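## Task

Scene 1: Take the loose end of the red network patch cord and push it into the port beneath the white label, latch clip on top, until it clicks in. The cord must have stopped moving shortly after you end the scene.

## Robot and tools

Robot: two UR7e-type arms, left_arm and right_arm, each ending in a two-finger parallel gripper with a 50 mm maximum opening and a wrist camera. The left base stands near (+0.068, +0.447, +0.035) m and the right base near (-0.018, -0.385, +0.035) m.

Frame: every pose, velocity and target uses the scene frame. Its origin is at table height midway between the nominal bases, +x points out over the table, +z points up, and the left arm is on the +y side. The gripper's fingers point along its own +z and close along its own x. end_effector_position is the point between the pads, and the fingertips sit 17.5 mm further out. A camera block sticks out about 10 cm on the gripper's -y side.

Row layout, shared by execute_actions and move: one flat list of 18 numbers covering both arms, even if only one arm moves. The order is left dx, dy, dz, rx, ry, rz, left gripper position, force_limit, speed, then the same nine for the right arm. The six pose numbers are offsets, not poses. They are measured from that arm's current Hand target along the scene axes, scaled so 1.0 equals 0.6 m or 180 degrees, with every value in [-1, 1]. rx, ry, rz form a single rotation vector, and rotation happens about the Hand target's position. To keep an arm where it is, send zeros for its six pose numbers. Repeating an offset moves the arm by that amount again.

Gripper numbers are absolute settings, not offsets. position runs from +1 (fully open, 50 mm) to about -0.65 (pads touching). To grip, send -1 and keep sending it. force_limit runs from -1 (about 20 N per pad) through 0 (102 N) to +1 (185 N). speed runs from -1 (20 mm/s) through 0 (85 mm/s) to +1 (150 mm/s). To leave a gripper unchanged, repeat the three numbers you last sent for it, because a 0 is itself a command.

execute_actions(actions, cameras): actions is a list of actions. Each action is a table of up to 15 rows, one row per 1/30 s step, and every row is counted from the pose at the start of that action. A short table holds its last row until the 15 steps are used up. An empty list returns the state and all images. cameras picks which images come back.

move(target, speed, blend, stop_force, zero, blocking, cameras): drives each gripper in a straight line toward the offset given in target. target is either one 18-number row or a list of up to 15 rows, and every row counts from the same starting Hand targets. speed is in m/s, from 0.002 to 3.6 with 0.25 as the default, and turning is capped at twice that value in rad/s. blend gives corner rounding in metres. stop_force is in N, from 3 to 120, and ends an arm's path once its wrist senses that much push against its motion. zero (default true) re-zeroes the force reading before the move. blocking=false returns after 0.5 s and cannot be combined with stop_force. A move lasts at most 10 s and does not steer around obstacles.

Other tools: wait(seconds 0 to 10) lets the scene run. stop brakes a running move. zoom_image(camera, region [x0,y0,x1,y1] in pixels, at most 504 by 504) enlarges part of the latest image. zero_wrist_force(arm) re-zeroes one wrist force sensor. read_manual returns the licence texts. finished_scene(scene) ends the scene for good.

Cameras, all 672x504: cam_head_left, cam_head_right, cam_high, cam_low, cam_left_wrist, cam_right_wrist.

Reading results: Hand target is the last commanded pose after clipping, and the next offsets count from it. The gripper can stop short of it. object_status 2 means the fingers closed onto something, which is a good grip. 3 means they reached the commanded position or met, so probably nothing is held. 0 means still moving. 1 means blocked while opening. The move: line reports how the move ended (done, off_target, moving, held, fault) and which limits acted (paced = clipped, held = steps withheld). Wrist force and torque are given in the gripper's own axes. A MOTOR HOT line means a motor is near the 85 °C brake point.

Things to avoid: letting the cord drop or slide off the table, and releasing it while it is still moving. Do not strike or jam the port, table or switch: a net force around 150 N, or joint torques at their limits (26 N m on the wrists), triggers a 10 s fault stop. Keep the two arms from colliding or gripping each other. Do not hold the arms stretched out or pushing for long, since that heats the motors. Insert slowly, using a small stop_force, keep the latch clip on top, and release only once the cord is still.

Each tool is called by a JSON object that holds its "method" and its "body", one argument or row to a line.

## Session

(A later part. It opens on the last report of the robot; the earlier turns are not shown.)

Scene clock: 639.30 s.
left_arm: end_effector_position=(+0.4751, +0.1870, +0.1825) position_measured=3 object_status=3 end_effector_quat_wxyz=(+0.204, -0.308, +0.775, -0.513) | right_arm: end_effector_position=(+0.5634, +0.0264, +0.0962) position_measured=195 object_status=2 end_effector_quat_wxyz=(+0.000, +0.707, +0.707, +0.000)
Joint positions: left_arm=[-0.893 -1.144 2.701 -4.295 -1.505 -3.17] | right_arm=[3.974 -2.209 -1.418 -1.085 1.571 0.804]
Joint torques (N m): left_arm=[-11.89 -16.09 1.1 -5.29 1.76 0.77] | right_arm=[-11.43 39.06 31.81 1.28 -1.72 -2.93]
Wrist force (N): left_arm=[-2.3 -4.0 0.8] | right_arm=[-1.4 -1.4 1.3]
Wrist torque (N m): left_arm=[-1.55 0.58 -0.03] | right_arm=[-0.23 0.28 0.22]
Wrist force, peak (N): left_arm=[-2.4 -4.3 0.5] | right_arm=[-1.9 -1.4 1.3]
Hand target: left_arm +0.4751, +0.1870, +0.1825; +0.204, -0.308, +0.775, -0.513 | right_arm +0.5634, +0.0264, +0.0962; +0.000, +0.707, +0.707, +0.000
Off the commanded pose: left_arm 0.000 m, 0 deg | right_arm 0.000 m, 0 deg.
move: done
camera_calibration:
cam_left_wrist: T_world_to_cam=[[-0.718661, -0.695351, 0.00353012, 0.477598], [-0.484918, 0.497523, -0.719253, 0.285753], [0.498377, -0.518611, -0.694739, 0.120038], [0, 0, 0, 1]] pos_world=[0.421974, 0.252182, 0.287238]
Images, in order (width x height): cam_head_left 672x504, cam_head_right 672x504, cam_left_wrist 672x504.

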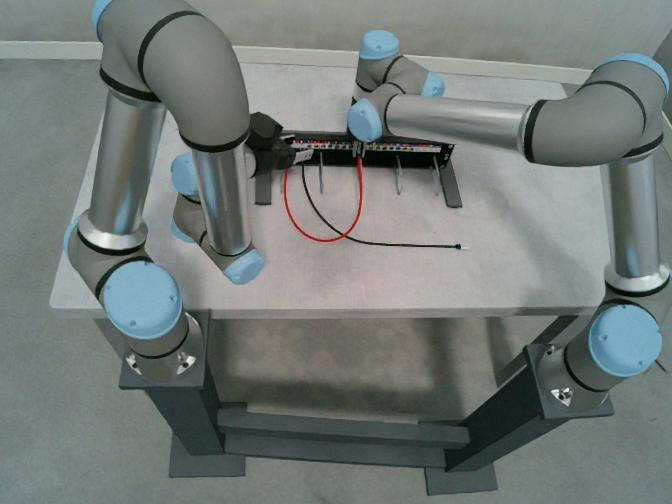

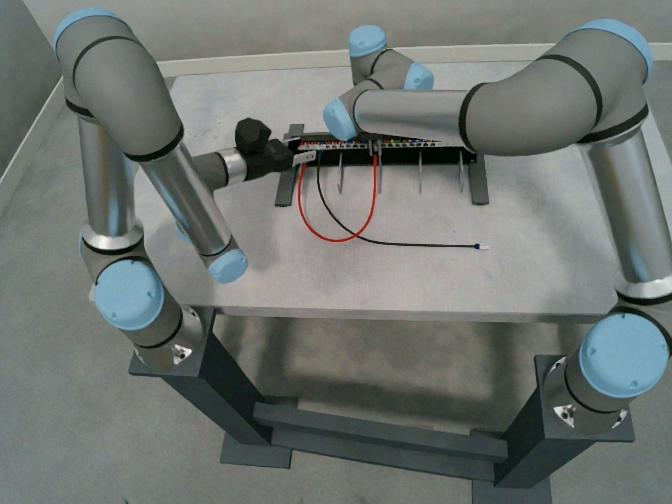

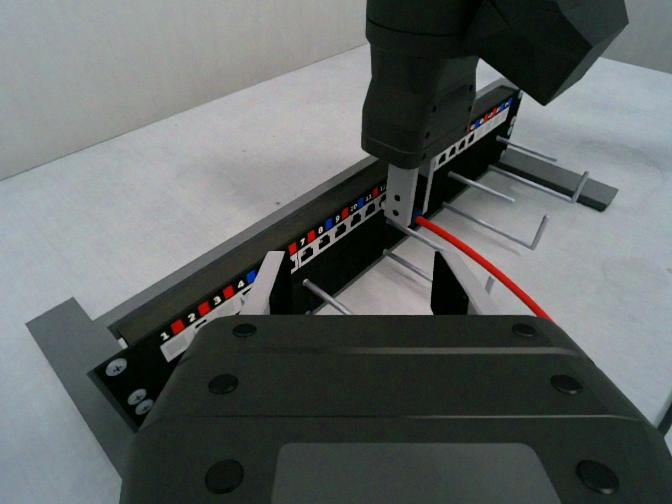

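{"method": "move", "body": {
  "target": [
    [0,0,0,0,0,0,1,1,1,0.0083,0,0.0011,0,0,0,-1,-0.4,-1]
  ],
  "speed": 0.008,
  "stop_force": 3,
  "cameras": ["cam_left_wrist","cam_right_wrist"]
}}

{"method": "zoom_image", "body": {
  "camera": "cam_left_wrist",
  "region": [370, 180, 420, 230]
}}

{"method": "zoom_image", "body": {
  "camera": "cam_right_wrist",
  "region": [310, 240, 410, 340]
}}

Scene clock: 654.07 s.
left_arm: end_effector_position=(+0.4751, +0.1870, +0.1825) position_measured=3 object_status=3 end_effector_quat_wxyz=(+0.204, -0.308, +0.775, -0.513) | right_arm: end_effector_position=(+0.5660, +0.0264, +0.0965) position_measured=195 object_status=2 end_effector_quat_wxyz=(+0.000, +0.707, +0.707, +0.000)
Joint positions: left_arm=[-0.893 -1.144 2.701 -4.295 -1.505 -3.17] | right_arm=[3.971 -2.213 -1.41 -1.089 1.571 0.801]
Joint torques (N m): left_arm=[-12.88 -16.3 0.82 -5.03 1.85 0.61] | right_arm=[13.19 54.11 18.2 4.92 -3.15 2.3]
Wrist force (N): left_arm=[-2.2 -3.7 0.3] | right_arm=[-1.3 -3.5 1.2]
Wrist torque (N m): left_arm=[-1.50 0.57 -0.03] | right_arm=[-0.23 0.27 0.23]
Wrist force, peak (N): left_arm=[-2.6 -4.3 0.5] | right_arm=[-2.0 -8.6 0.7]
Hand target: left_arm +0.4751, +0.1870, +0.1825; +0.204, -0.308, +0.775, -0.513 | right_arm +0.5660, +0.0264, +0.0965; +0.000, +0.707, +0.707, +0.000 (not the last commanded pose)
Off the commanded pose: left_arm 0.000 m, 0 deg | right_arm 0.002 m, 0 deg.
move: contact (right_arm)
camera_calibration:
cam_left_wrist: T_world_to_cam=[[-0.718661, -0.695351, 0.00353012, 0.477598], [-0.484918, 0.497523, -0.719253, 0.285753], [0.498377, -0.518611, -0.694739, 0.120038], [0, 0, 0, 1]] pos_world=[0.421974, 0.252182, 0.287238]
cam_right_wrist: T_world_to_cam=[[0.0126556, 0.999863, 0.0106379, -0.0243334], [0.940378, -0.0155177, 0.339777, -0.550036], [0.339896, 0.00570356, -0.940446, 0.025801], [0, 0, 0, 1]] pos_world=[0.50878, 0.0156476, 0.211413]
Images, in order (width x height): cam_left_wrist 672x504, cam_right_wrist 672x504.

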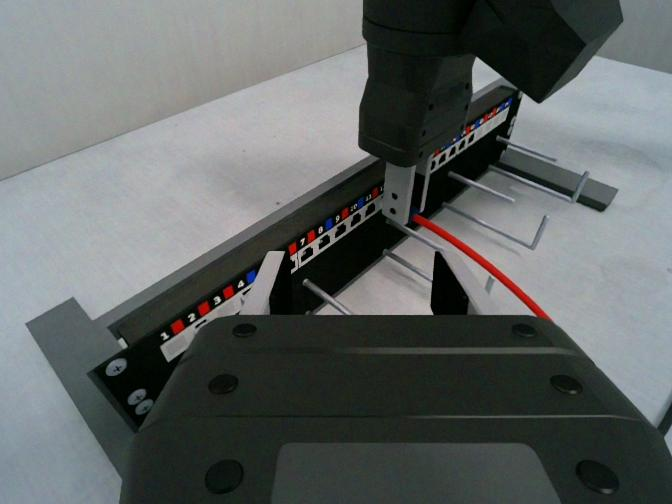

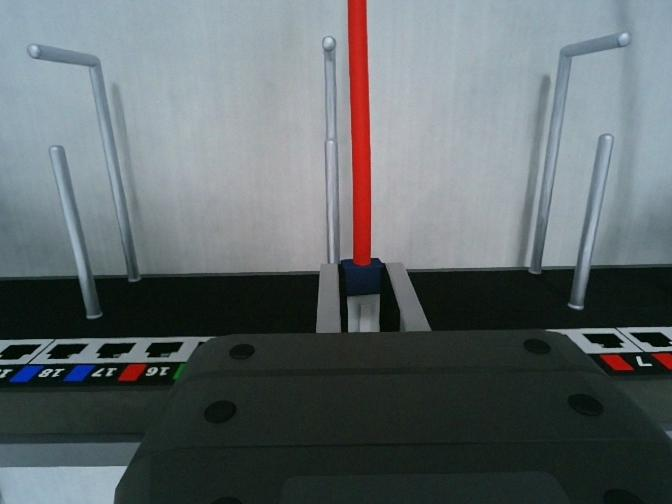

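Scaled by 10.080.

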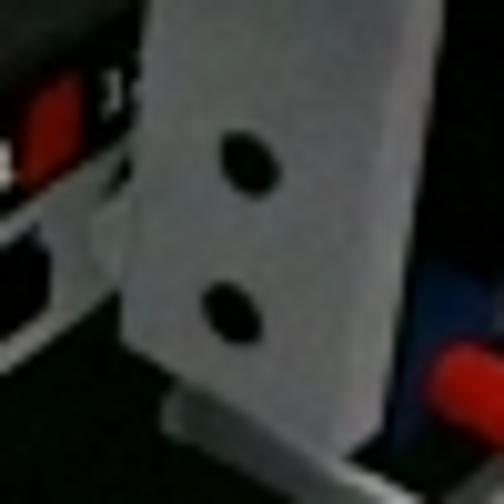

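Scaled by 5.040.

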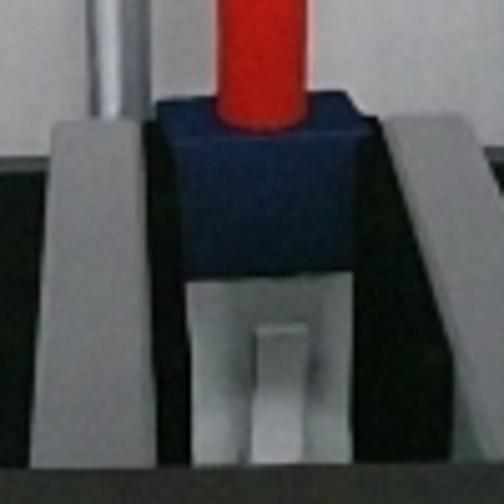

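{"method": "zoom_image", "body": {
  "camera": "cam_left_wrist",
  "region": [362, 184, 392, 224]
}}

Scaled by 12.600.

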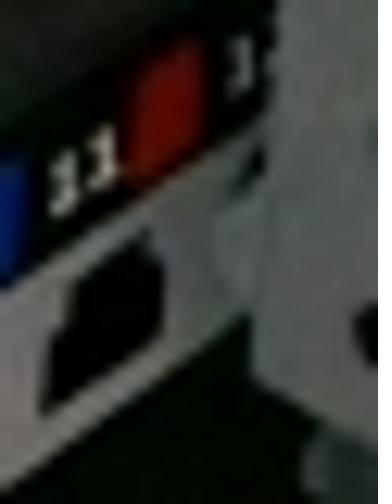

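{"method": "move", "body": {
  "target": [
    [0,0,0,0,0,0,1,1,1,0.012,0,0,0,0,0,-1,-0.4,-1]
  ],
  "speed": 0.008,
  "stop_force": 8
}}

Scene clock: 677.17 s.
left_arm: end_effector_position=(+0.4751, +0.1870, +0.1825) position_measured=3 object_status=3 end_effector_quat_wxyz=(+0.204, -0.308, +0.775, -0.513) | right_arm: end_effector_position=(+0.5664, +0.0266, +0.0965) position_measured=195 object_status=2 end_effector_quat_wxyz=(+0.000, +0.707, +0.707, +0.000)
Joint positions: left_arm=[-0.893 -1.144 2.701 -4.295 -1.505 -3.17] | right_arm=[3.971 -2.214 -1.409 -1.09 1.571 0.801]
Joint torques (N m): left_arm=[-12.52 -16.74 0.06 -5.24 1.64 0.53] | right_arm=[11.91 54.34 22.01 6.65 -3.51 2.14]
Wrist force (N): left_arm=[-2.1 -4.0 0.3] | right_arm=[-4.7 -12.0 1.2]
Wrist torque (N m): left_arm=[-1.56 0.56 -0.03] | right_arm=[-0.22 0.26 0.28]
Wrist force, peak (N): left_arm=[-2.5 -4.3 0.2] | right_arm=[-3.9 -18.4 0.4]
Hand target: left_arm +0.4751, +0.1870, +0.1825; +0.204, -0.308, +0.775, -0.513 | right_arm +0.5664, +0.0266, +0.0965; +0.000, +0.707, +0.707, +0.000 (not the last commanded pose)
Off the commanded pose: left_arm 0.000 m, 0 deg | right_arm 0.007 m, 0 deg.
move: contact (right_arm)

{"method": "move", "body": {
  "target": [
    [0,0,0,0,0,0,1,1,1,-0.0025,0,0,0,0,0,-1,-0.4,-1],
    [0,0,0,0,0,0,1,1,1,-0.0025,-0.0014,0,0,0,0,-1,-0.4,-1]
  ],
  "speed": 0.02
}}

{"method": "move", "body": {
  "target": [
    [0,0,0,0,0,0,1,1,1,0.012,0,0,0,0,0,-1,-0.4,-1]
  ],
  "speed": 0.008,
  "stop_force": 6
}}

Scene clock: 688.43 s.
left_arm: end_effector_position=(+0.4751, +0.1870, +0.1825) position_measured=3 object_status=3 end_effector_quat_wxyz=(+0.204, -0.308, +0.775, -0.513) | right_arm: end_effector_position=(+0.5648, +0.0260, +0.0965) position_measured=195 object_status=2 end_effector_quat_wxyz=(+0.000, +0.707, +0.707, +0.000)
Joint positions: left_arm=[-0.893 -1.144 2.701 -4.295 -1.505 -3.17] | right_arm=[3.972 -2.211 -1.415 -1.087 1.571 0.802]
Joint torques (N m): left_arm=[-13.22 -16.51 0.59 -4.95 1.71 0.5] | right_arm=[-12.86 53.36 18.22 4.94 -1.56 -2.76]
Wrist force (N): left_arm=[-2.1 -3.7 0.3] | right_arm=[-1.0 -1.1 1.3]
Wrist torque (N m): left_arm=[-1.50 0.57 -0.03] | right_arm=[-0.18 0.21 0.05]
Wrist force, peak (N): left_arm=[-2.7 -4.3 0.2] | right_arm=[-4.7 -12.2 1.2]
Hand target: left_arm +0.4751, +0.1870, +0.1825; +0.204, -0.308, +0.775, -0.513 | right_arm +0.5649, +0.0257, +0.0965; +0.000, +0.707, +0.707, +0.000
Off the commanded pose: left_arm 0.000 m, 0 deg | right_arm 0.000 m, 0 deg.
move: done

Scene clock: 689.90 s.
left_arm: end_effector_position=(+0.4751, +0.1870, +0.1825) position_measured=3 object_status=3 end_effector_quat_wxyz=(+0.204, -0.308, +0.775, -0.513) | right_arm: end_effector_position=(+0.5662, +0.0257, +0.0966) position_measured=195 object_status=2 end_effector_quat_wxyz=(+0.000, +0.707, +0.707, +0.000)
Joint positions: left_arm=[-0.893 -1.144 2.701 -4.295 -1.505 -3.17] | right_arm=[3.97 -2.213 -1.411 -1.089 1.571 0.8]
Joint torques (N m): left_arm=[-13.36 -15.68 -0.27 -5.07 1.84 0.5] | right_arm=[12.29 54.42 18.97 5.58 -0.49 1.95]
Wrist force (N): left_arm=[-2.5 -3.9 0.4] | right_arm=[-1.2 -7.3 0.6]
Wrist torque (N m): left_arm=[-1.54 0.62 -0.03] | right_arm=[-0.23 0.20 0.25]
Wrist force, peak (N): left_arm=[-2.5 -4.5 0.4] | right_arm=[-0.8 -13.0 -0.3]
Hand target: left_arm +0.4751, +0.1870, +0.1825; +0.204, -0.308, +0.775, -0.513 | right_arm +0.5662, +0.0257, +0.0966; +0.000, +0.707, +0.707, +0.000 (not the last commanded pose)
Off the commanded pose: left_arm 0.000 m, 0 deg | right_arm 0.006 m, 0 deg.
move: contact (right_arm)

{"method": "move", "body": {
  "target": [
    [0,0,0,0,0,0,1,1,1,-0.0025,0,0,0,0,0,-1,-0.4,-1],
    [0,0,0,0,0,0,1,1,1,-0.0025,0,0.001,0,0,0,-1,-0.4,-1]
  ],
  "speed": 0.02
}}

{"method": "move", "body": {
  "target": [
    [0,0,0,0,0,0,1,1,1,0.012,0,0,0,0,0,-1,-0.4,-1]
  ],
  "speed": 0.008,
  "stop_force": 6
}}

{"method": "move", "body": {
  "target": [
    [0,0,0,0,0,0,1,1,1,-0.0025,0,0,0,0,0,-1,-0.4,-1],
    [0,0,0,0,0,0,1,1,1,-0.0025,0,0.001,0,0,0,-1,-0.4,-1]
  ],
  "speed": 0.02
}}

{"method": "move", "body": {
  "target": [
    [0,0,0,0,0,0,1,1,1,0.012,0,0,0,0,0,-1,-0.4,-1]
  ],
  "speed": 0.008,
  "stop_force": 6,
  "cameras": ["cam_left_wrist"]
}}

{"method": "zoom_image", "body": {
  "camera": "cam_left_wrist",
  "region": [362, 184, 392, 224]
}}

Scene clock: 708.07 s.
left_arm: end_effector_position=(+0.4751, +0.1870, +0.1825) position_measured=3 object_status=3 end_effector_quat_wxyz=(+0.204, -0.308, +0.775, -0.513) | right_arm: end_effector_position=(+0.5647, +0.0257, +0.0970) position_measured=195 object_status=2 end_effector_quat_wxyz=(+0.000, +0.707, +0.707, +0.000) end_effector_velocity=(-0.001, +0.000, +0.001) end_effector_angular_velocity=(-0.001, +0.004, +0.000)
Joint positions: left_arm=[-0.893 -1.144 2.701 -4.295 -1.505 -3.17] | right_arm=[3.972 -2.209 -1.415 -1.088 1.571 0.802]
Joint velocities: left_arm=[within noise] | right_arm=[0 0.002 0 -0.005 0.002 0.001]
Joint torques (N m): left_arm=[-12.63 -15.88 0.14 -5 1.86 0.67] | right_arm=[13.47 52.66 19.23 1.31 -0.37 2.35]
Wrist force (N): left_arm=[-2.3 -4.2 0.5] | right_arm=[-0.8 -1.2 1.3]
Wrist torque (N m): left_arm=[-1.58 0.60 -0.03] | right_arm=[-0.19 0.18 0.04]
Wrist force, peak (N): left_arm=[-2.5 -4.4 0.4] | right_arm=[-1.2 -7.4 0.7]
Hand target: left_arm +0.4751, +0.1870, +0.1825; +0.204, -0.308, +0.775, -0.513 | right_arm +0.5647, +0.0257, +0.0972; +0.000, +0.707, +0.707, +0.000
Off the commanded pose: left_arm 0.000 m, 0 deg | right_arm 0.000 m, 0 deg.
move: done

Scene clock: 709.53 s.
left_arm: end_effector_position=(+0.4751, +0.1870, +0.1825) position_measured=3 object_status=3 end_effector_quat_wxyz=(+0.204, -0.308, +0.775, -0.513) | right_arm: end_effector_position=(+0.5661, +0.0258, +0.0972) position_measured=195 object_status=2 end_effector_quat_wxyz=(+0.000, +0.707, +0.707, +0.000)
Joint positions: left_arm=[-0.893 -1.144 2.701 -4.295 -1.505 -3.17] | right_arm=[3.971 -2.212 -1.411 -1.09 1.571 0.801]
Joint torques (N m): left_arm=[-12.95 -16.55 0.29 -4.89 1.78 0.41] | right_arm=[11.9 53.92 17.62 5.4 -0.53 2.56]
Wrist force (N): left_arm=[-2.3 -3.9 0.3] | right_arm=[-1.5 -6.5 0.5]
Wrist torque (N m): left_arm=[-1.53 0.59 -0.03] | right_arm=[-0.13 0.18 0.23]
Wrist force, peak (N): left_arm=[-2.5 -4.3 0.3] | right_arm=[-0.5 -14.1 -0.5]
Hand target: left_arm +0.4751, +0.1870, +0.1825; +0.204, -0.308, +0.775, -0.513 | right_arm +0.5661, +0.0258, +0.0972; +0.000, +0.707, +0.707, +0.000 (not the last commanded pose)
Off the commanded pose: left_arm 0.000 m, 0 deg | right_arm 0.006 m, 0 deg.
move: contact (right_arm)

Scene clock: 710.33 s.
left_arm: end_effector_position=(+0.4751, +0.1870, +0.1825) position_measured=3 object_status=3 end_effector_quat_wxyz=(+0.204, -0.308, +0.775, -0.513) | right_arm: end_effector_position=(+0.5647, +0.0258, +0.0977) position_measured=195 object_status=2 end_effector_quat_wxyz=(+0.000, +0.707, +0.707, +0.000) end_effector_velocity=(-0.001, -0.001, +0.001) end_effector_angular_velocity=(-0.003, +0.002, +0.000)
Joint positions: left_arm=[-0.893 -1.144 2.701 -4.295 -1.505 -3.17] | right_arm=[3.972 -2.209 -1.415 -1.089 1.571 0.802]
Joint velocities: left_arm=[within noise] | right_arm=[0 0.002 0 -0.005 -0.001 0]
Joint torques (N m): left_arm=[-12.36 -15.93 0.38 -4.86 1.83 0.34] | right_arm=[14.03 55.01 20 1.03 -0.43 2.46]
Wrist force (N): left_arm=[-2.4 -4.0 0.4] | right_arm=[-0.7 -0.6 1.1]
Wrist torque (N m): left_arm=[-1.55 0.61 -0.03] | right_arm=[-0.10 0.16 0.04]
Wrist force, peak (N): left_arm=[-2.6 -4.2 0.4] | right_arm=[-1.3 -6.7 0.4]
Hand target: left_arm +0.4751, +0.1870, +0.1825; +0.204, -0.308, +0.775, -0.513 | right_arm +0.5646, +0.0258, +0.0978; +0.000, +0.707, +0.707, +0.000
Off the commanded pose: left_arm 0.000 m, 0 deg | right_arm 0.000 m, 0 deg.
move: done

Scene clock: 711.80 s.
left_arm: end_effector_position=(+0.4751, +0.1870, +0.1825) position_measured=3 object_status=3 end_effector_quat_wxyz=(+0.204, -0.308, +0.775, -0.513) | right_arm: end_effector_position=(+0.5660, +0.0259, +0.0978) position_measured=195 object_status=2 end_effector_quat_wxyz=(+0.000, +0.707, +0.707, +0.000)
Joint positions: left_arm=[-0.893 -1.144 2.701 -4.295 -1.505 -3.17] | right_arm=[3.971 -2.211 -1.41 -1.091 1.571 0.801]
Joint torques (N m): left_arm=[-12.82 -15.23 0.37 -4.89 1.75 0.33] | right_arm=[11.96 54.57 19.44 5.46 -0.59 2.45]
Wrist force (N): left_arm=[-2.2 -4.1 0.4] | right_arm=[-1.4 -5.5 0.4]
Wrist torque (N m): left_arm=[-1.56 0.58 -0.03] | right_arm=[-0.10 0.13 0.20]
Wrist force, peak (N): left_arm=[-2.5 -4.3 0.3] | right_arm=[-0.8 -12.5 -0.7]
Hand target: left_arm +0.4751, +0.1870, +0.1825; +0.204, -0.308, +0.775, -0.513 | right_arm +0.5660, +0.0259, +0.0978; +0.000, +0.707, +0.707, +0.000 (not the last commanded pose)
Off the commanded pose: left_arm 0.000 m, 0 deg | right_arm 0.006 m, 0 deg.
move: contact (right_arm)
camera_calibration:
cam_left_wrist: T_world_to_cam=[[-0.718661, -0.695351, 0.00353012, 0.477598], [-0.484918, 0.497523, -0.719253, 0.285753], [0.498377, -0.518611, -0.694739, 0.120038], [0, 0, 0, 1]] pos_world=[0.421974, 0.252182, 0.287238]
Images, in order (width x height): cam_left_wrist 672x504.

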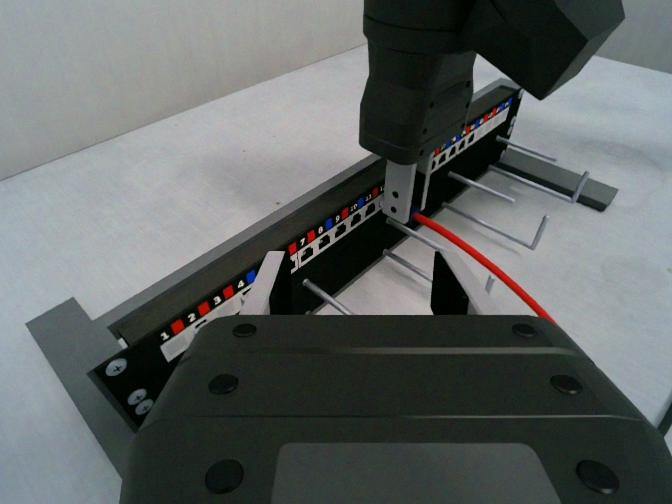

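Scaled by 12.600.

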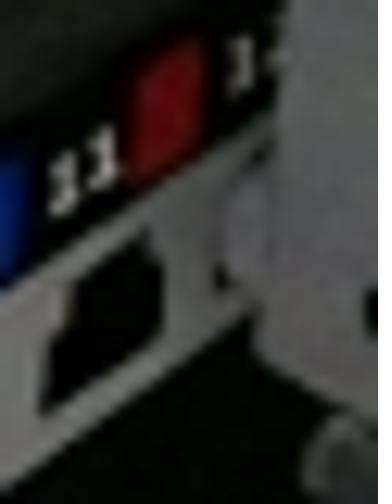

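{"method": "move", "body": {
  "target": [
    [0,0,0,0,0,0,1,1,1,-0.0025,0,0,0,0,0,-1,-0.4,-1],
    [0,0,0,0,0,0,1,1,1,-0.0025,0.0005,-0.0013,0,0,0,-1,-0.4,-1]
  ],
  "speed": 0.02
}}

{"method": "move", "body": {
  "target": [
    [0,0,0,0,0,0,1,1,1,0.012,0,0,0,0,0,-1,-0.4,-1]
  ],
  "speed": 0.008,
  "stop_force": 6
}}

{"method": "move", "body": {
  "target": [
    [0,0,0,0,0,0,1,1,1,-0.0025,0,0,0,0,0,-1,-0.4,-1],
    [0,0,0,0,0,0,1,1,1,-0.0025,0.0005,0.0003,0,0,0,-1,-0.4,-1]
  ],
  "speed": 0.02
}}

{"method": "move", "body": {
  "target": [
    [0,0,0,0,0,0,1,1,1,0.012,0,0,0,0,0,-1,-0.4,-1]
  ],
  "speed": 0.008,
  "stop_force": 6,
  "cameras": ["cam_left_wrist"]
}}

{"method": "zoom_image", "body": {
  "camera": "cam_left_wrist",
  "region": [362, 184, 392, 224]
}}

Scene clock: 726.33 s.
left_arm: end_effector_position=(+0.4751, +0.1870, +0.1825) position_measured=3 object_status=3 end_effector_quat_wxyz=(+0.204, -0.308, +0.775, -0.513) | right_arm: end_effector_position=(+0.5645, +0.0262, +0.0973) position_measured=195 object_status=2 end_effector_quat_wxyz=(+0.000, +0.707, +0.707, +0.000)
Joint positions: left_arm=[-0.893 -1.144 2.701 -4.295 -1.505 -3.17] | right_arm=[3.973 -2.209 -1.415 -1.088 1.571 0.802]
Joint torques (N m): left_arm=[-12.16 -15.79 0.41 -4.89 1.7 0.22] | right_arm=[14.68 41.38 16.69 4.39 -0.78 2.73]
Wrist force (N): left_arm=[-2.4 -4.0 0.4] | right_arm=[-0.5 -0.7 1.1]
Wrist torque (N m): left_arm=[-1.55 0.60 -0.03] | right_arm=[-0.11 0.13 0.04]
Wrist force, peak (N): left_arm=[-2.4 -4.5 0.5] | right_arm=[-1.7 -5.9 0.4]
Hand target: left_arm +0.4751, +0.1870, +0.1825; +0.204, -0.308, +0.775, -0.513 | right_arm +0.5645, +0.0262, +0.0970; +0.000, +0.707, +0.707, +0.000
Off the commanded pose: left_arm 0.000 m, 0 deg | right_arm 0.000 m, 0 deg.
move: done

Scene clock: 727.83 s.
left_arm: end_effector_position=(+0.4751, +0.1870, +0.1825) position_measured=3 object_status=3 end_effector_quat_wxyz=(+0.204, -0.308, +0.775, -0.513) | right_arm: end_effector_position=(+0.5662, +0.0263, +0.0970) position_measured=195 object_status=2 end_effector_quat_wxyz=(+0.000, +0.707, +0.707, +0.000)
Joint positions: left_arm=[-0.893 -1.144 2.701 -4.295 -1.505 -3.17] | right_arm=[3.971 -2.213 -1.41 -1.09 1.571 0.801]
Joint torques (N m): left_arm=[-12.36 -16.7 -0.13 -4.98 1.86 0.34] | right_arm=[11.01 54.79 18.4 5.39 -0.62 2.35]
Wrist force (N): left_arm=[-2.4 -3.9 0.4] | right_arm=[-0.3 -5.9 0.8]
Wrist torque (N m): left_arm=[-1.53 0.60 -0.03] | right_arm=[-0.07 0.17 0.22]
Wrist force, peak (N): left_arm=[-2.4 -4.3 0.4] | right_arm=[0.0 -12.8 -0.2]
Hand target: left_arm +0.4751, +0.1870, +0.1825; +0.204, -0.308, +0.775, -0.513 | right_arm +0.5662, +0.0263, +0.0970; +0.000, +0.707, +0.707, +0.000 (not the last commanded pose)
Off the commanded pose: left_arm 0.000 m, 0 deg | right_arm 0.006 m, 0 deg.
move: contact (right_arm)

Scene clock: 728.60 s.
left_arm: end_effector_position=(+0.4751, +0.1870, +0.1825) position_measured=3 object_status=3 end_effector_quat_wxyz=(+0.204, -0.308, +0.775, -0.513) | right_arm: end_effector_position=(+0.5647, +0.0265, +0.0971) position_measured=195 object_status=2 end_effector_quat_wxyz=(+0.000, +0.707, +0.707, +0.000)
Joint positions: left_arm=[-0.893 -1.144 2.701 -4.295 -1.505 -3.17] | right_arm=[3.973 -2.21 -1.414 -1.088 1.571 0.802]
Joint torques (N m): left_arm=[-13.15 -15.11 1 -4.88 1.71 0.33] | right_arm=[13.56 54.09 25.3 1.2 -0.34 2.56]
Wrist force (N): left_arm=[-2.4 -4.1 0.5] | right_arm=[-0.6 -0.8 1.0]
Wrist torque (N m): left_arm=[-1.56 0.61 -0.03] | right_arm=[-0.13 0.14 0.04]
Wrist force, peak (N): left_arm=[-2.3 -4.3 0.2] | right_arm=[-0.4 -6.2 0.7]
Hand target: left_arm +0.4751, +0.1870, +0.1825; +0.204, -0.308, +0.775, -0.513 | right_arm +0.5647, +0.0266, +0.0972; +0.000, +0.707, +0.707, +0.000
Off the commanded pose: left_arm 0.000 m, 0 deg | right_arm 0.000 m, 0 deg.
move: done

Scene clock: 730.07 s.
left_arm: end_effector_position=(+0.4751, +0.1870, +0.1825) position_measured=3 object_status=3 end_effector_quat_wxyz=(+0.204, -0.308, +0.775, -0.513) | right_arm: end_effector_position=(+0.5661, +0.0267, +0.0972) position_measured=195 object_status=2 end_effector_quat_wxyz=(+0.000, +0.707, +0.707, +0.000)
Joint positions: left_arm=[-0.893 -1.144 2.701 -4.295 -1.505 -3.17] | right_arm=[3.971 -2.213 -1.409 -1.091 1.571 0.801]
Joint torques (N m): left_arm=[-13.59 -15.99 0.39 -4.76 1.71 0.01] | right_arm=[13.28 54.48 18.14 5.54 -0.92 2.29]
Wrist force (N): left_arm=[-2.3 -4.0 0.2] | right_arm=[-1.3 -7.1 0.7]
Wrist torque (N m): left_arm=[-1.55 0.59 -0.03] | right_arm=[-0.17 0.14 0.20]
Wrist force, peak (N): left_arm=[-2.5 -4.3 0.1] | right_arm=[-0.6 -13.8 -1.1]
Hand target: left_arm +0.4751, +0.1870, +0.1825; +0.204, -0.308, +0.775, -0.513 | right_arm +0.5661, +0.0267, +0.0972; +0.000, +0.707, +0.707, +0.000 (not the last commanded pose)
Off the commanded pose: left_arm 0.000 m, 0 deg | right_arm 0.006 m, 0 deg.
move: contact (right_arm)
camera_calibration:
cam_left_wrist: T_world_to_cam=[[-0.718661, -0.695351, 0.00353012, 0.477598], [-0.484918, 0.497523, -0.719253, 0.285753], [0.498377, -0.518611, -0.694739, 0.120038], [0, 0, 0, 1]] pos_world=[0.421974, 0.252182, 0.287238]
Images, in order (width x height): cam_left_wrist 672x504.

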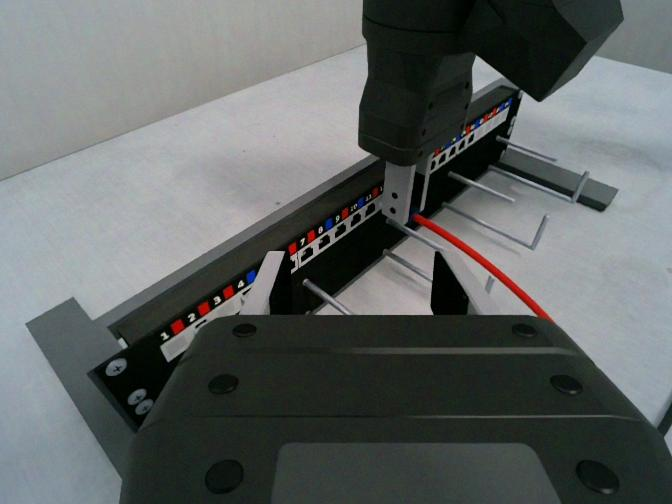

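Scaled by 12.600.

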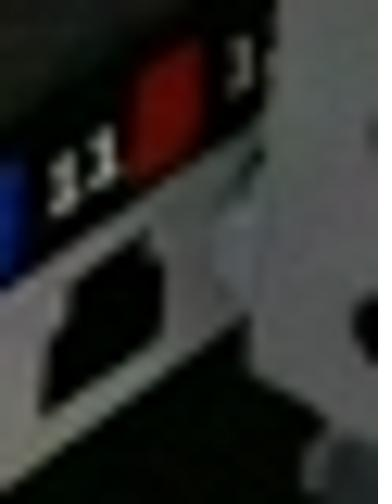

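{"method": "move", "body": {
  "target": [
    [0,0,0,0,0,0,1,1,1,0.0004,-0.0008,0,0,0,0,-1,-0.4,-1]
  ],
  "speed": 0.004,
  "stop_force": 15
}}

{"method": "move", "body": {
  "target": [
    [0,0,0,0,0,0,1,1,1,0.0004,-0.0008,0,0,0,0,-1,-0.4,-1]
  ],
  "speed": 0.004,
  "stop_force": 15
}}

Scene clock: 754.13 s.
left_arm: end_effector_position=(+0.4751, +0.1870, +0.1825) position_measured=3 object_status=3 end_effector_quat_wxyz=(+0.204, -0.308, +0.775, -0.513) | right_arm: end_effector_position=(+0.5663, +0.0262, +0.0972) position_measured=195 object_status=2 end_effector_quat_wxyz=(+0.000, +0.707, +0.707, +0.000)
Joint positions: left_arm=[-0.893 -1.144 2.701 -4.295 -1.505 -3.17] | right_arm=[3.971 -2.213 -1.409 -1.091 1.571 0.8]
Joint torques (N m): left_arm=[-13.2 -16.36 0.48 -4.77 1.73 0.07] | right_arm=[-17.09 55.44 19.3 5.44 -0.66 -2.72]
Wrist force (N): left_arm=[-2.8 -4.2 0.5] | right_arm=[4.8 -12.0 1.9]
Wrist torque (N m): left_arm=[-1.57 0.67 -0.03] | right_arm=[-0.15 0.17 0.11]
Wrist force, peak (N): left_arm=[-2.8 -4.2 0.5] | right_arm=[4.8 -12.0 1.9]
Hand target: left_arm +0.4751, +0.1870, +0.1825; +0.204, -0.308, +0.775, -0.513 | right_arm +0.5663, +0.0262, +0.0972; +0.000, +0.707, +0.707, +0.000
Off the commanded pose: left_arm 0.000 m, 0 deg | right_arm 0.000 m, 0 deg.
move: done

Scene clock: 755.33 s.
left_arm: end_effector_position=(+0.4751, +0.1870, +0.1825) position_measured=3 object_status=3 end_effector_quat_wxyz=(+0.204, -0.308, +0.775, -0.513) | right_arm: end_effector_position=(+0.5666, +0.0257, +0.0972) position_measured=195 object_status=2 end_effector_quat_wxyz=(+0.000, +0.707, +0.707, +0.000)
Joint positions: left_arm=[-0.893 -1.144 2.701 -4.295 -1.505 -3.17] | right_arm=[3.97 -2.212 -1.41 -1.09 1.571 0.8]
Joint torques (N m): left_arm=[-12.72 -16.22 0.51 -4.81 1.71 0.05] | right_arm=[-24 54.91 21.95 5.97 -3.81 -2.74]
Wrist force (N): left_arm=[-2.4 -3.9 0.4] | right_arm=[8.9 -18.3 2.6]
Wrist torque (N m): left_arm=[-1.53 0.60 -0.03] | right_arm=[-0.14 0.20 0.08]
Wrist force, peak (N): left_arm=[-2.5 -4.2 0.1] | right_arm=[8.9 -18.3 2.6]
Hand target: left_arm +0.4751, +0.1870, +0.1825; +0.204, -0.308, +0.775, -0.513 | right_arm +0.5666, +0.0257, +0.0972; +0.000, +0.707, +0.707, +0.000
Off the commanded pose: left_arm 0.000 m, 0 deg | right_arm 0.000 m, 0 deg.
move: done

{"method": "move", "body": {
  "target": [
    [0,0,0,0,0,0,1,1,1,-0.0035,0,0,0,0,0,-1,-0.4,-1],
    [0,0,0,0,0,0,1,1,1,-0.0035,0.0007,-0.0008,0,0,0,-1,-0.4,-1]
  ],
  "speed": 0.02
}}

{"method": "move", "body": {
  "target": [
    [0,0,0,0,0,0,1,1,1,0.012,0,0,0,0,0,-1,-0.4,-1]
  ],
  "speed": 0.008,
  "stop_force": 6
}}

{"method": "move", "body": {
  "target": [
    [0,0,0,0,0,0,1,1,1,-0.0025,0,0,0,0,0,-1,-0.4,-1],
    [0,0,0,0,0,0,1,1,1,-0.0025,0,0.0012,0,0,0,-1,-0.4,-1],
    [0,0,0,0,0,0,1,1,1,0.012,0,0.0012,0,0,0,-1,-0.4,-1]
  ],
  "speed": [0.02,0.02,0.008],
  "stop_force": 6,
  "zero": false
}}

{"method": "move", "body": {
  "target": [
    [0,0,0,0,0,0,1,1,1,-0.0025,0,0,0,0,0,-1,-0.4,-1],
    [0,0,0,0,0,0,1,1,1,-0.0025,0.0005,0,0,0,0,-1,-0.4,-1],
    [0,0,0,0,0,0,1,1,1,0.012,0.0005,0,0,0,0,-1,-0.4,-1]
  ],
  "speed": [0.02,0.02,0.008],
  "stop_force": 6,
  "zero": false
}}

{"method": "move", "body": {
  "target": [
    [0,0,0,0,0,0,1,1,1,-0.0025,0,0,0,0,0,-1,-0.4,-1],
    [0,0,0,0,0,0,1,1,1,-0.0025,0,-0.0012,0,0,0,-1,-0.4,-1],
    [0,0,0,0,0,0,1,1,1,0.012,0,-0.0012,0,0,0,-1,-0.4,-1]
  ],
  "speed": [0.02,0.02,0.008],
  "stop_force": 6,
  "zero": false
}}

Scene clock: 789.67 s.
left_arm: end_effector_position=(+0.4751, +0.1870, +0.1825) position_measured=3 object_status=3 end_effector_quat_wxyz=(+0.204, -0.308, +0.775, -0.513) | right_arm: end_effector_position=(+0.5646, +0.0260, +0.0970) position_measured=195 object_status=2 end_effector_quat_wxyz=(+0.000, +0.707, +0.707, +0.000)
Joint positions: left_arm=[-0.893 -1.144 2.701 -4.295 -1.505 -3.17] | right_arm=[3.972 -2.21 -1.416 -1.087 1.571 0.802]
Joint torques (N m): left_arm=[-12.69 -15.94 1.06 -4.83 1.68 0.18] | right_arm=[14.11 39.87 17.27 4.85 2.69 2.29]
Wrist force (N): left_arm=[-2.5 -3.9 0.4] | right_arm=[0.6 -1.2 1.5]
Wrist torque (N m): left_arm=[-1.54 0.61 -0.03] | right_arm=[-0.20 -0.04 0.04]
Wrist force, peak (N): left_arm=[-2.4 -4.3 0.5] | right_arm=[9.0 -18.4 2.5]
Hand target: left_arm +0.4751, +0.1870, +0.1825; +0.204, -0.308, +0.775, -0.513 | right_arm +0.5645, +0.0261, +0.0967; +0.000, +0.707, +0.707, +0.000
Off the commanded pose: left_arm 0.000 m, 0 deg | right_arm 0.000 m, 0 deg.
move: done

Scene clock: 791.13 s.
left_arm: end_effector_position=(+0.4751, +0.1870, +0.1825) position_measured=3 object_status=3 end_effector_quat_wxyz=(+0.204, -0.308, +0.775, -0.513) | right_arm: end_effector_position=(+0.5662, +0.0262, +0.0967) position_measured=195 object_status=2 end_effector_quat_wxyz=(+0.000, +0.707, +0.707, +0.000)
Joint positions: left_arm=[-0.893 -1.144 2.701 -4.295 -1.505 -3.17] | right_arm=[3.971 -2.213 -1.41 -1.089 1.571 0.8]
Joint torques (N m): left_arm=[-12.93 -16.32 0.37 -4.78 1.78 0.01] | right_arm=[11.14 54.65 18.63 5.46 -3.83 2.4]
Wrist force (N): left_arm=[-2.3 -4.1 0.2] | right_arm=[1.3 -6.6 1.5]
Wrist torque (N m): left_arm=[-1.56 0.59 -0.03] | right_arm=[-0.18 -0.05 0.23]
Wrist force, peak (N): left_arm=[-2.4 -4.3 0.5] | right_arm=[1.3 -12.6 0.4]
Hand target: left_arm +0.4751, +0.1870, +0.1825; +0.204, -0.308, +0.775, -0.513 | right_arm +0.5662, +0.0262, +0.0967; +0.000, +0.707, +0.707, +0.000 (not the last commanded pose)
Off the commanded pose: left_arm 0.000 m, 0 deg | right_arm 0.006 m, 0 deg.
move: contact (right_arm)

Scene clock: 792.73 s.
left_arm: end_effector_position=(+0.4751, +0.1870, +0.1825) position_measured=3 object_status=3 end_effector_quat_wxyz=(+0.204, -0.308, +0.775, -0.513) | right_arm: end_effector_position=(+0.5661, +0.0263, +0.0975) position_measured=195 object_status=2 end_effector_quat_wxyz=(+0.000, +0.707, +0.707, +0.000)
Joint positions: left_arm=[-0.893 -1.144 2.701 -4.295 -1.505 -3.17] | right_arm=[3.971 -2.212 -1.41 -1.091 1.571 0.801]
Joint torques (N m): left_arm=[-13.25 -16.07 0.32 -4.59 1.63 0.1] | right_arm=[12.59 54.27 19.63 5.44 0.28 2.33]
Wrist force (N): left_arm=[-2.3 -4.2 0.2] | right_arm=[-0.2 -7.6 1.0]
Wrist torque (N m): left_arm=[-1.59 0.59 -0.03] | right_arm=[-0.20 -0.13 0.19]
Wrist force, peak (N): left_arm=[-2.6 -4.3 0.5] | right_arm=[0.6 -14.6 -0.1]
Hand target: left_arm +0.4751, +0.1870, +0.1825; +0.204, -0.308, +0.775, -0.513 | right_arm +0.5661, +0.0263, +0.0975; +0.000, +0.707, +0.707, +0.000 (not the last commanded pose)
Off the commanded pose: left_arm 0.000 m, 0 deg | right_arm 0.007 m, 0 deg.
move: contact (right_arm); path passed 2 of 3 targets

Scene clock: 794.30 s.
left_arm: end_effector_position=(+0.4751, +0.1870, +0.1825) position_measured=3 object_status=3 end_effector_quat_wxyz=(+0.204, -0.308, +0.775, -0.513) | right_arm: end_effector_position=(+0.5660, +0.0267, +0.0975) position_measured=195 object_status=2 end_effector_quat_wxyz=(+0.000, +0.707, +0.707, +0.000)
Joint positions: left_arm=[-0.893 -1.144 2.701 -4.295 -1.505 -3.17] | right_arm=[3.972 -2.212 -1.409 -1.091 1.571 0.801]
Joint torques (N m): left_arm=[-12.6 -16.33 0.93 -4.64 1.72 -0.15] | right_arm=[11.34 53.7 19.15 5.72 0.15 2.16]
Wrist force (N): left_arm=[-2.4 -4.0 0.2] | right_arm=[0.0 -7.2 0.5]
Wrist torque (N m): left_arm=[-1.55 0.61 -0.03] | right_arm=[-0.24 -0.10 0.13]
Wrist force, peak (N): left_arm=[-2.4 -4.3 0.3] | right_arm=[0.5 -14.1 -0.6]
Hand target: left_arm +0.4751, +0.1870, +0.1825; +0.204, -0.308, +0.775, -0.513 | right_arm +0.5660, +0.0267, +0.0975; +0.000, +0.707, +0.707, +0.000 (not the last commanded pose)
Off the commanded pose: left_arm 0.000 m, 0 deg | right_arm 0.007 m, 0 deg.
move: contact (right_arm); path passed 2 of 3 targets

Scene clock: 795.90 s.
left_arm: end_effector_position=(+0.4751, +0.1870, +0.1825) position_measured=3 object_status=3 end_effector_quat_wxyz=(+0.204, -0.308, +0.775, -0.513) | right_arm: end_effector_position=(+0.5660, +0.0269, +0.0969) position_measured=195 object_status=2 end_effector_quat_wxyz=(+0.000, +0.707, +0.707, +0.000)
Joint positions: left_arm=[-0.893 -1.144 2.701 -4.295 -1.505 -3.17] | right_arm=[3.972 -2.213 -1.41 -1.089 1.571 0.801]
Joint torques (N m): left_arm=[-13.37 -16.61 0.56 -4.64 1.59 -0.07] | right_arm=[11.58 53.27 20.31 5.42 0.12 2.2]
Wrist force (N): left_arm=[-2.3 -4.2 0.3] | right_arm=[0.5 -7.1 0.4]
Wrist torque (N m): left_arm=[-1.58 0.59 -0.03] | right_arm=[-0.24 -0.10 0.14]
Wrist force, peak (N): left_arm=[-2.5 -4.3 0.5] | right_arm=[1.3 -13.9 -1.4]
Hand target: left_arm +0.4751, +0.1870, +0.1825; +0.204, -0.308, +0.775, -0.513 | right_arm +0.5660, +0.0269, +0.0969; +0.000, +0.707, +0.707, +0.000 (not the last commanded pose)
Off the commanded pose: left_arm 0.000 m, 0 deg | right_arm 0.007 m, 0 deg.
move: contact (right_arm); path passed 2 of 3 targets

{"method": "wait", "body": {
  "seconds": 0,
  "cameras": ["cam_right_wrist","cam_left_wrist"]
}}

{"method": "zoom_image", "body": {
  "camera": "cam_right_wrist",
  "region": [110, 320, 230, 380]
}}

{"method": "zoom_image", "body": {
  "camera": "cam_right_wrist",
  "region": [552, 310, 672, 370]
}}

{"method": "zoom_image", "body": {
  "camera": "cam_right_wrist",
  "region": [305, 250, 425, 340]
}}

{"method": "zoom_image", "body": {
  "camera": "cam_left_wrist",
  "region": [362, 184, 392, 224]
}}

Scene clock: 815.10 s.
left_arm: end_effector_position=(+0.4751, +0.1870, +0.1825) position_measured=3 object_status=3 end_effector_quat_wxyz=(+0.204, -0.308, +0.775, -0.513) | right_arm: end_effector_position=(+0.5660, +0.0269, +0.0969) position_measured=195 object_status=2 end_effector_quat_wxyz=(+0.000, +0.707, +0.707, +0.000)
Joint positions: left_arm=[-0.893 -1.144 2.701 -4.295 -1.505 -3.17] | right_arm=[3.972 -2.213 -1.41 -1.089 1.571 0.801]
Joint torques (N m): left_arm=[-12.4 -16 0.55 -4.69 1.73 -0.09] | right_arm=[12.63 55.15 19.82 5.47 0.14 2.57]
Wrist force (N): left_arm=[-2.7 -4.2 0.4] | right_arm=[0.3 -7.1 0.2]
Wrist torque (N m): left_arm=[-1.58 0.64 -0.03] | right_arm=[-0.26 -0.07 0.14]
Wrist force, peak (N): left_arm=[-2.5 -4.3 0.5] | right_arm=[0.3 -7.5 0.2]
Hand target: left_arm +0.4751, +0.1870, +0.1825; +0.204, -0.308, +0.775, -0.513 | right_arm +0.5660, +0.0269, +0.0969; +0.000, +0.707, +0.707, +0.000 (not the last commanded pose)
Tool commands: left_gripper/position=+1.0 left_gripper/force_limit=+1.0 left_gripper/speed=+1.0 right_gripper/position=-1.0 right_gripper/force_limit=-0.4 right_gripper/speed=-1.0
Off the commanded pose: left_arm 0.000 m, 0 deg | right_arm 0.007 m, 0 deg.
camera_calibration:
cam_left_wrist: T_world_to_cam=[[-0.718661, -0.695351, 0.00353012, 0.477598], [-0.484918, 0.497523, -0.719253, 0.285753], [0.498377, -0.518611, -0.694739, 0.120038], [0, 0, 0, 1]] pos_world=[0.421974, 0.252182, 0.287238]
cam_right_wrist: T_world_to_cam=[[0.0120125, 0.999868, 0.01095, -0.0244785], [0.940205, -0.0150222, 0.340279, -0.55016], [0.340399, 0.0062076, -0.940261, 0.0257789], [0, 0, 0, 1]] pos_world=[0.508782, 0.0160506, 0.211715]
Images, in order (width x height): cam_left_wrist 672x504, cam_right_wrist 672x504.

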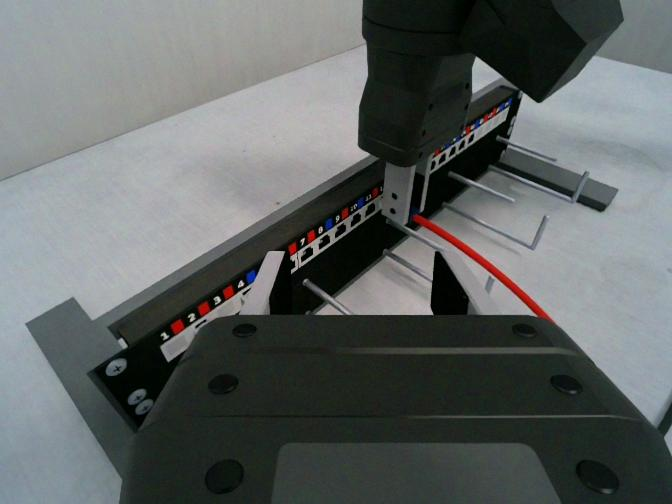

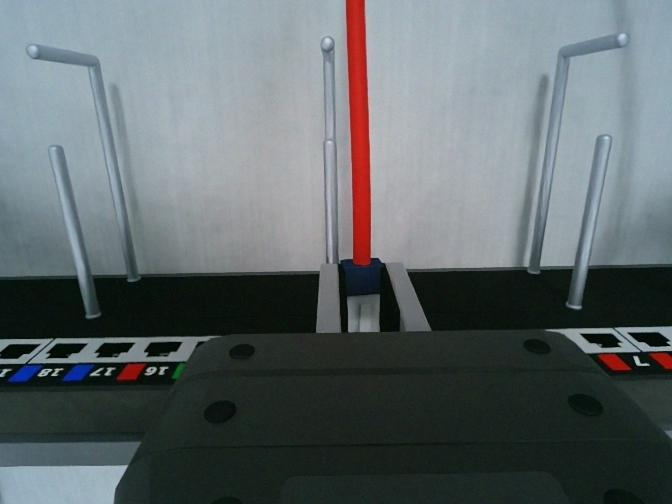

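Scaled by 4.200.

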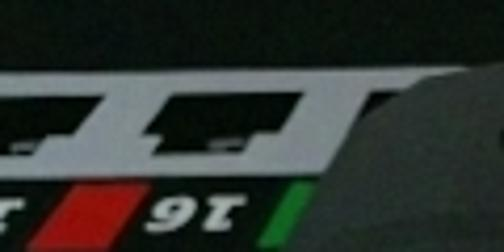

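Scaled by 4.200.

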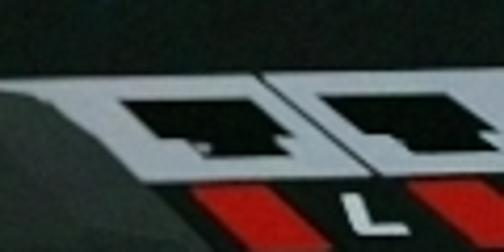

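Scaled by 4.200.

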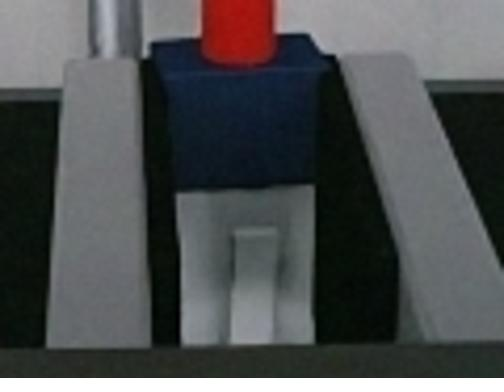

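Scaled by 12.600.

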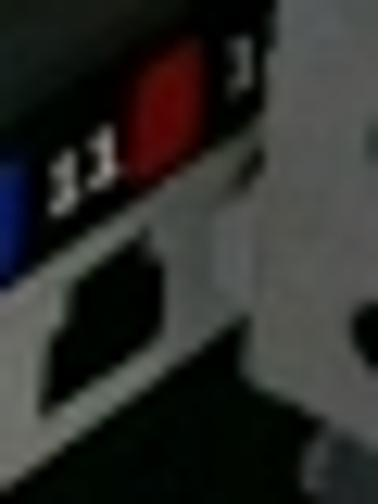

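{"method": "move", "body": {
  "target": [
    [0,0,0,0,0,0,1,1,1,-0.0025,0,0,0,0,0,-1,-0.4,-1],
    [0,0,0,0,0,0,1,1,1,-0.0025,-0.0028,0.0002,0,0,0,-1,-0.4,-1]
  ],
  "speed": 0.02
}}

{"method": "move", "body": {
  "target": [
    [0,0,0,0,0,0,1,1,1,0.012,0,0,0,0,0,-1,-0.4,-1]
  ],
  "speed": 0.008,
  "stop_force": 6,
  "cameras": ["cam_left_wrist","cam_right_wrist"]
}}

{"method": "zoom_image", "body": {
  "camera": "cam_left_wrist",
  "region": [362, 184, 392, 224]
}}

{"method": "zoom_image", "body": {
  "camera": "cam_right_wrist",
  "region": [305, 250, 425, 340]
}}

Scene clock: 843.43 s.
left_arm: end_effector_position=(+0.4751, +0.1870, +0.1825) position_measured=3 object_status=3 end_effector_quat_wxyz=(+0.204, -0.308, +0.775, -0.513) | right_arm: end_effector_position=(+0.5645, +0.0254, +0.0970) position_measured=195 object_status=2 end_effector_quat_wxyz=(+0.000, +0.707, +0.707, +0.000)
Joint positions: left_arm=[-0.893 -1.144 2.701 -4.295 -1.505 -3.17] | right_arm=[3.972 -2.209 -1.417 -1.086 1.571 0.801]
Joint torques (N m): left_arm=[-12.77 -16.7 0.5 -4.55 1.61 -0.16] | right_arm=[-13.56 54.65 16.98 4.31 0.03 -2.31]
Wrist force (N): left_arm=[-2.4 -4.0 0.2] | right_arm=[0.6 -1.5 1.3]
Wrist torque (N m): left_arm=[-1.55 0.62 -0.03] | right_arm=[-0.25 -0.04 0.18]
Wrist force, peak (N): left_arm=[-2.5 -4.3 0.3] | right_arm=[0.4 -7.4 0.1]
Hand target: left_arm +0.4751, +0.1870, +0.1825; +0.204, -0.308, +0.775, -0.513 | right_arm +0.5645, +0.0252, +0.0970; +0.000, +0.707, +0.707, +0.000
Off the commanded pose: left_arm 0.000 m, 0 deg | right_arm 0.000 m, 0 deg.
move: done

Scene clock: 844.93 s.
left_arm: end_effector_position=(+0.4751, +0.1870, +0.1825) position_measured=3 object_status=3 end_effector_quat_wxyz=(+0.204, -0.308, +0.775, -0.513) | right_arm: end_effector_position=(+0.5661, +0.0252, +0.0970) position_measured=195 object_status=2 end_effector_quat_wxyz=(+0.000, +0.707, +0.707, +0.000)
Joint positions: left_arm=[-0.893 -1.144 2.701 -4.295 -1.505 -3.17] | right_arm=[3.97 -2.211 -1.413 -1.088 1.571 0.799]
Joint torques (N m): left_arm=[-12.23 -16.37 0.46 -4.7 1.68 -0.32] | right_arm=[11.84 54.39 18.77 5.13 -0.03 2.43]
Wrist force (N): left_arm=[-2.2 -4.2 0.5] | right_arm=[1.4 -6.8 1.0]
Wrist torque (N m): left_arm=[-1.59 0.57 -0.03] | right_arm=[-0.26 -0.06 0.22]
Wrist force, peak (N): left_arm=[-2.3 -4.4 0.3] | right_arm=[1.4 -13.5 -0.3]
Hand target: left_arm +0.4751, +0.1870, +0.1825; +0.204, -0.308, +0.775, -0.513 | right_arm +0.5661, +0.0252, +0.0970; +0.000, +0.707, +0.707, +0.000 (not the last commanded pose)
Off the commanded pose: left_arm 0.000 m, 0 deg | right_arm 0.006 m, 0 deg.
move: contact (right_arm)
camera_calibration:
cam_left_wrist: T_world_to_cam=[[-0.718661, -0.695351, 0.00353012, 0.477598], [-0.484918, 0.497523, -0.719253, 0.285753], [0.498377, -0.518611, -0.694739, 0.120038], [0, 0, 0, 1]] pos_world=[0.421974, 0.252182, 0.287238]
cam_right_wrist: T_world_to_cam=[[0.0120125, 0.999868, 0.01095, -0.0227809], [0.940205, -0.0150222, 0.340279, -0.550254], [0.340399, 0.0062076, -0.940261, 0.0259775], [0, 0, 0, 1]] pos_world=[0.508782, 0.0143506, 0.211915]
Images, in order (width x height): cam_left_wrist 672x504, cam_right_wrist 672x504.

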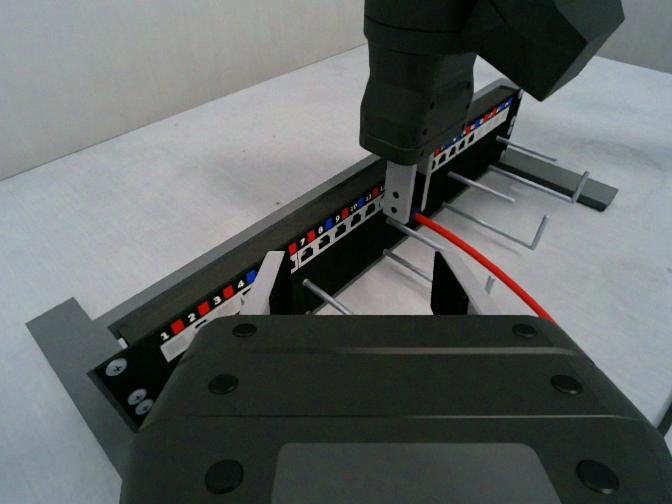

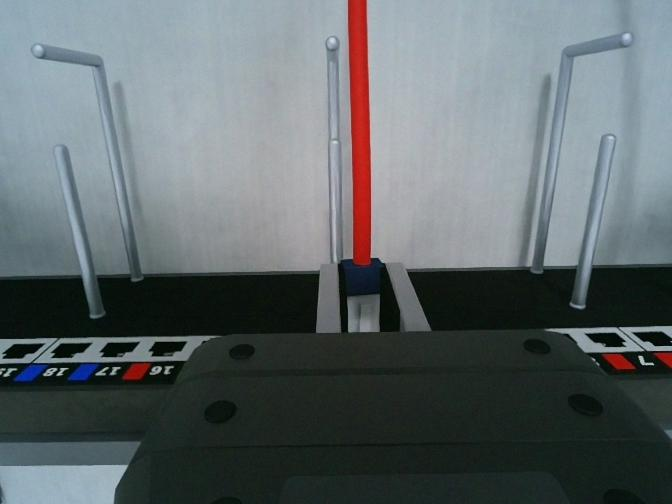

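Scaled by 12.600.

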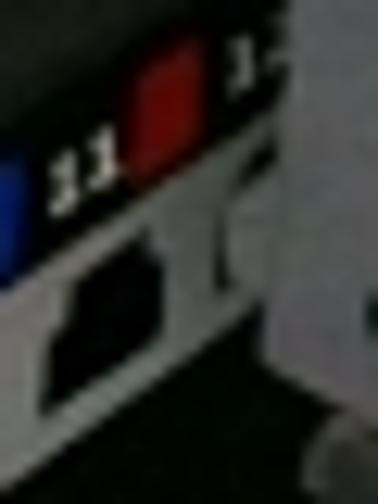

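Scaled by 4.200.

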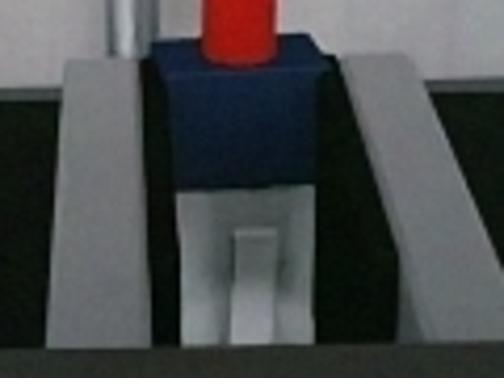

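{"method": "zoom_image", "body": {
  "camera": "cam_left_wrist",
  "region": [374, 194, 388, 212]
}}

{"method": "zoom_image", "body": {
  "camera": "cam_left_wrist",
  "region": [360, 203, 376, 221]
}}

Scaled by 28.000.

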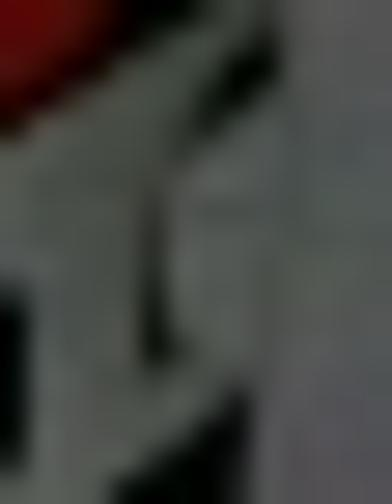

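Scaled by 28.000.

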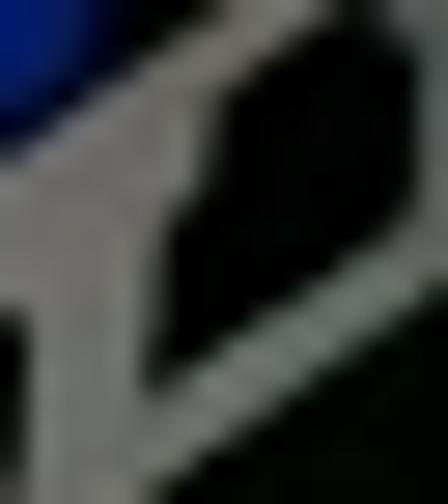

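{"method": "move", "body": {
  "target": [
    [0,0,0,0,0,0,1,1,1,-0.0025,0,0,0,0,0,-1,-0.4,-1],
    [0,0,0,0,0,0,1,1,1,-0.0025,0.0016,-0.0012,0,0,0,-1,-0.4,-1]
  ],
  "speed": 0.02
}}

{"method": "move", "body": {
  "target": [
    [0,0,0,0,0,0,1,1,1,0.012,0,0,0,0,0,-1,-0.4,-1]
  ],
  "speed": 0.008,
  "stop_force": 6,
  "cameras": ["cam_left_wrist"]
}}

{"method": "zoom_image", "body": {
  "camera": "cam_left_wrist",
  "region": [374, 194, 388, 212]
}}

Scene clock: 882.77 s.
left_arm: end_effector_position=(+0.4751, +0.1870, +0.1825) position_measured=3 object_status=3 end_effector_quat_wxyz=(+0.204, -0.308, +0.775, -0.513) | right_arm: end_effector_position=(+0.5646, +0.0260, +0.0964) position_measured=195 object_status=2 end_effector_quat_wxyz=(+0.000, +0.707, +0.707, +0.000) end_effector_velocity=(-0.001, +0.002, -0.003) end_effector_angular_velocity=(-0.002, +0.002, +0.001)
Joint positions: left_arm=[-0.893 -1.144 2.701 -4.295 -1.505 -3.17] | right_arm=[3.972 -2.21 -1.416 -1.086 1.571 0.802]
Joint velocities: left_arm=[within noise] | right_arm=[0.003 -0.005 0.003 0 0.001 0.002]
Joint torques (N m): left_arm=[-12.48 -16.32 0.89 -4.6 1.68 -0.26] | right_arm=[15.29 40.16 31.56 4.51 0.07 1.86]
Wrist force (N): left_arm=[-2.2 -4.1 0.4] | right_arm=[0.8 -1.7 1.3]
Wrist torque (N m): left_arm=[-1.57 0.58 -0.03] | right_arm=[-0.28 -0.08 0.04]
Wrist force, peak (N): left_arm=[-2.2 -4.5 0.3] | right_arm=[1.4 -7.1 0.9]
Hand target: left_arm +0.4751, +0.1870, +0.1825; +0.204, -0.308, +0.775, -0.513 | right_arm +0.5646, +0.0262, +0.0963; +0.000, +0.707, +0.707, +0.000
Off the commanded pose: left_arm 0.000 m, 0 deg | right_arm 0.000 m, 0 deg.
move: done

Scene clock: 884.27 s.
left_arm: end_effector_position=(+0.4751, +0.1870, +0.1825) position_measured=3 object_status=3 end_effector_quat_wxyz=(+0.204, -0.308, +0.775, -0.513) | right_arm: end_effector_position=(+0.5662, +0.0262, +0.0963) position_measured=195 object_status=2 end_effector_quat_wxyz=(+0.000, +0.707, +0.707, +0.000)
Joint positions: left_arm=[-0.893 -1.144 2.701 -4.295 -1.505 -3.17] | right_arm=[3.971 -2.213 -1.411 -1.088 1.571 0.8]
Joint torques (N m): left_arm=[-12.61 -16.78 0.23 -4.56 1.64 -0.3] | right_arm=[10.98 54.53 19.78 5.52 -0.2 2.5]
Wrist force (N): left_arm=[-2.4 -4.0 0.5] | right_arm=[1.0 -8.2 0.8]
Wrist torque (N m): left_arm=[-1.54 0.61 -0.03] | right_arm=[-0.28 -0.05 0.24]
Wrist force, peak (N): left_arm=[-2.3 -4.4 0.4] | right_arm=[1.9 -14.2 0.2]
Hand target: left_arm +0.4751, +0.1870, +0.1825; +0.204, -0.308, +0.775, -0.513 | right_arm +0.5662, +0.0263, +0.0963; +0.000, +0.707, +0.707, +0.000 (not the last commanded pose)
Off the commanded pose: left_arm 0.000 m, 0 deg | right_arm 0.006 m, 0 deg.
move: contact (right_arm)
camera_calibration:
cam_left_wrist: T_world_to_cam=[[-0.718661, -0.695351, 0.00353012, 0.477598], [-0.484918, 0.497523, -0.719253, 0.285753], [0.498377, -0.518611, -0.694739, 0.120038], [0, 0, 0, 1]] pos_world=[0.421974, 0.252182, 0.287238]
Images, in order (width x height): cam_left_wrist 672x504.

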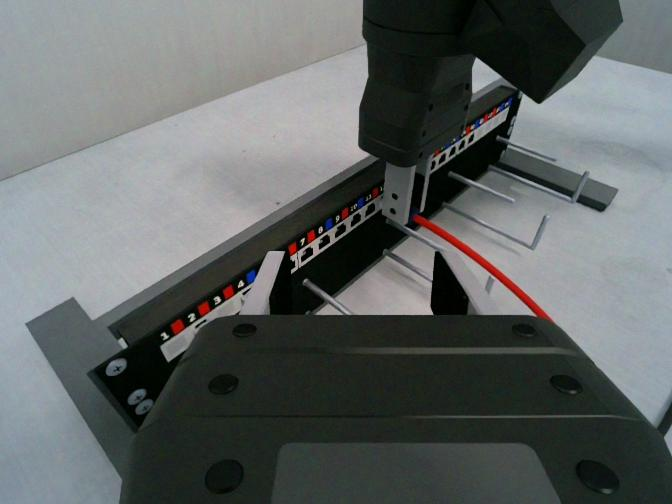

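Scaled by 28.000.

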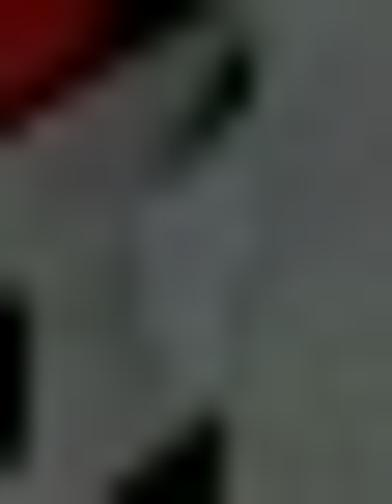

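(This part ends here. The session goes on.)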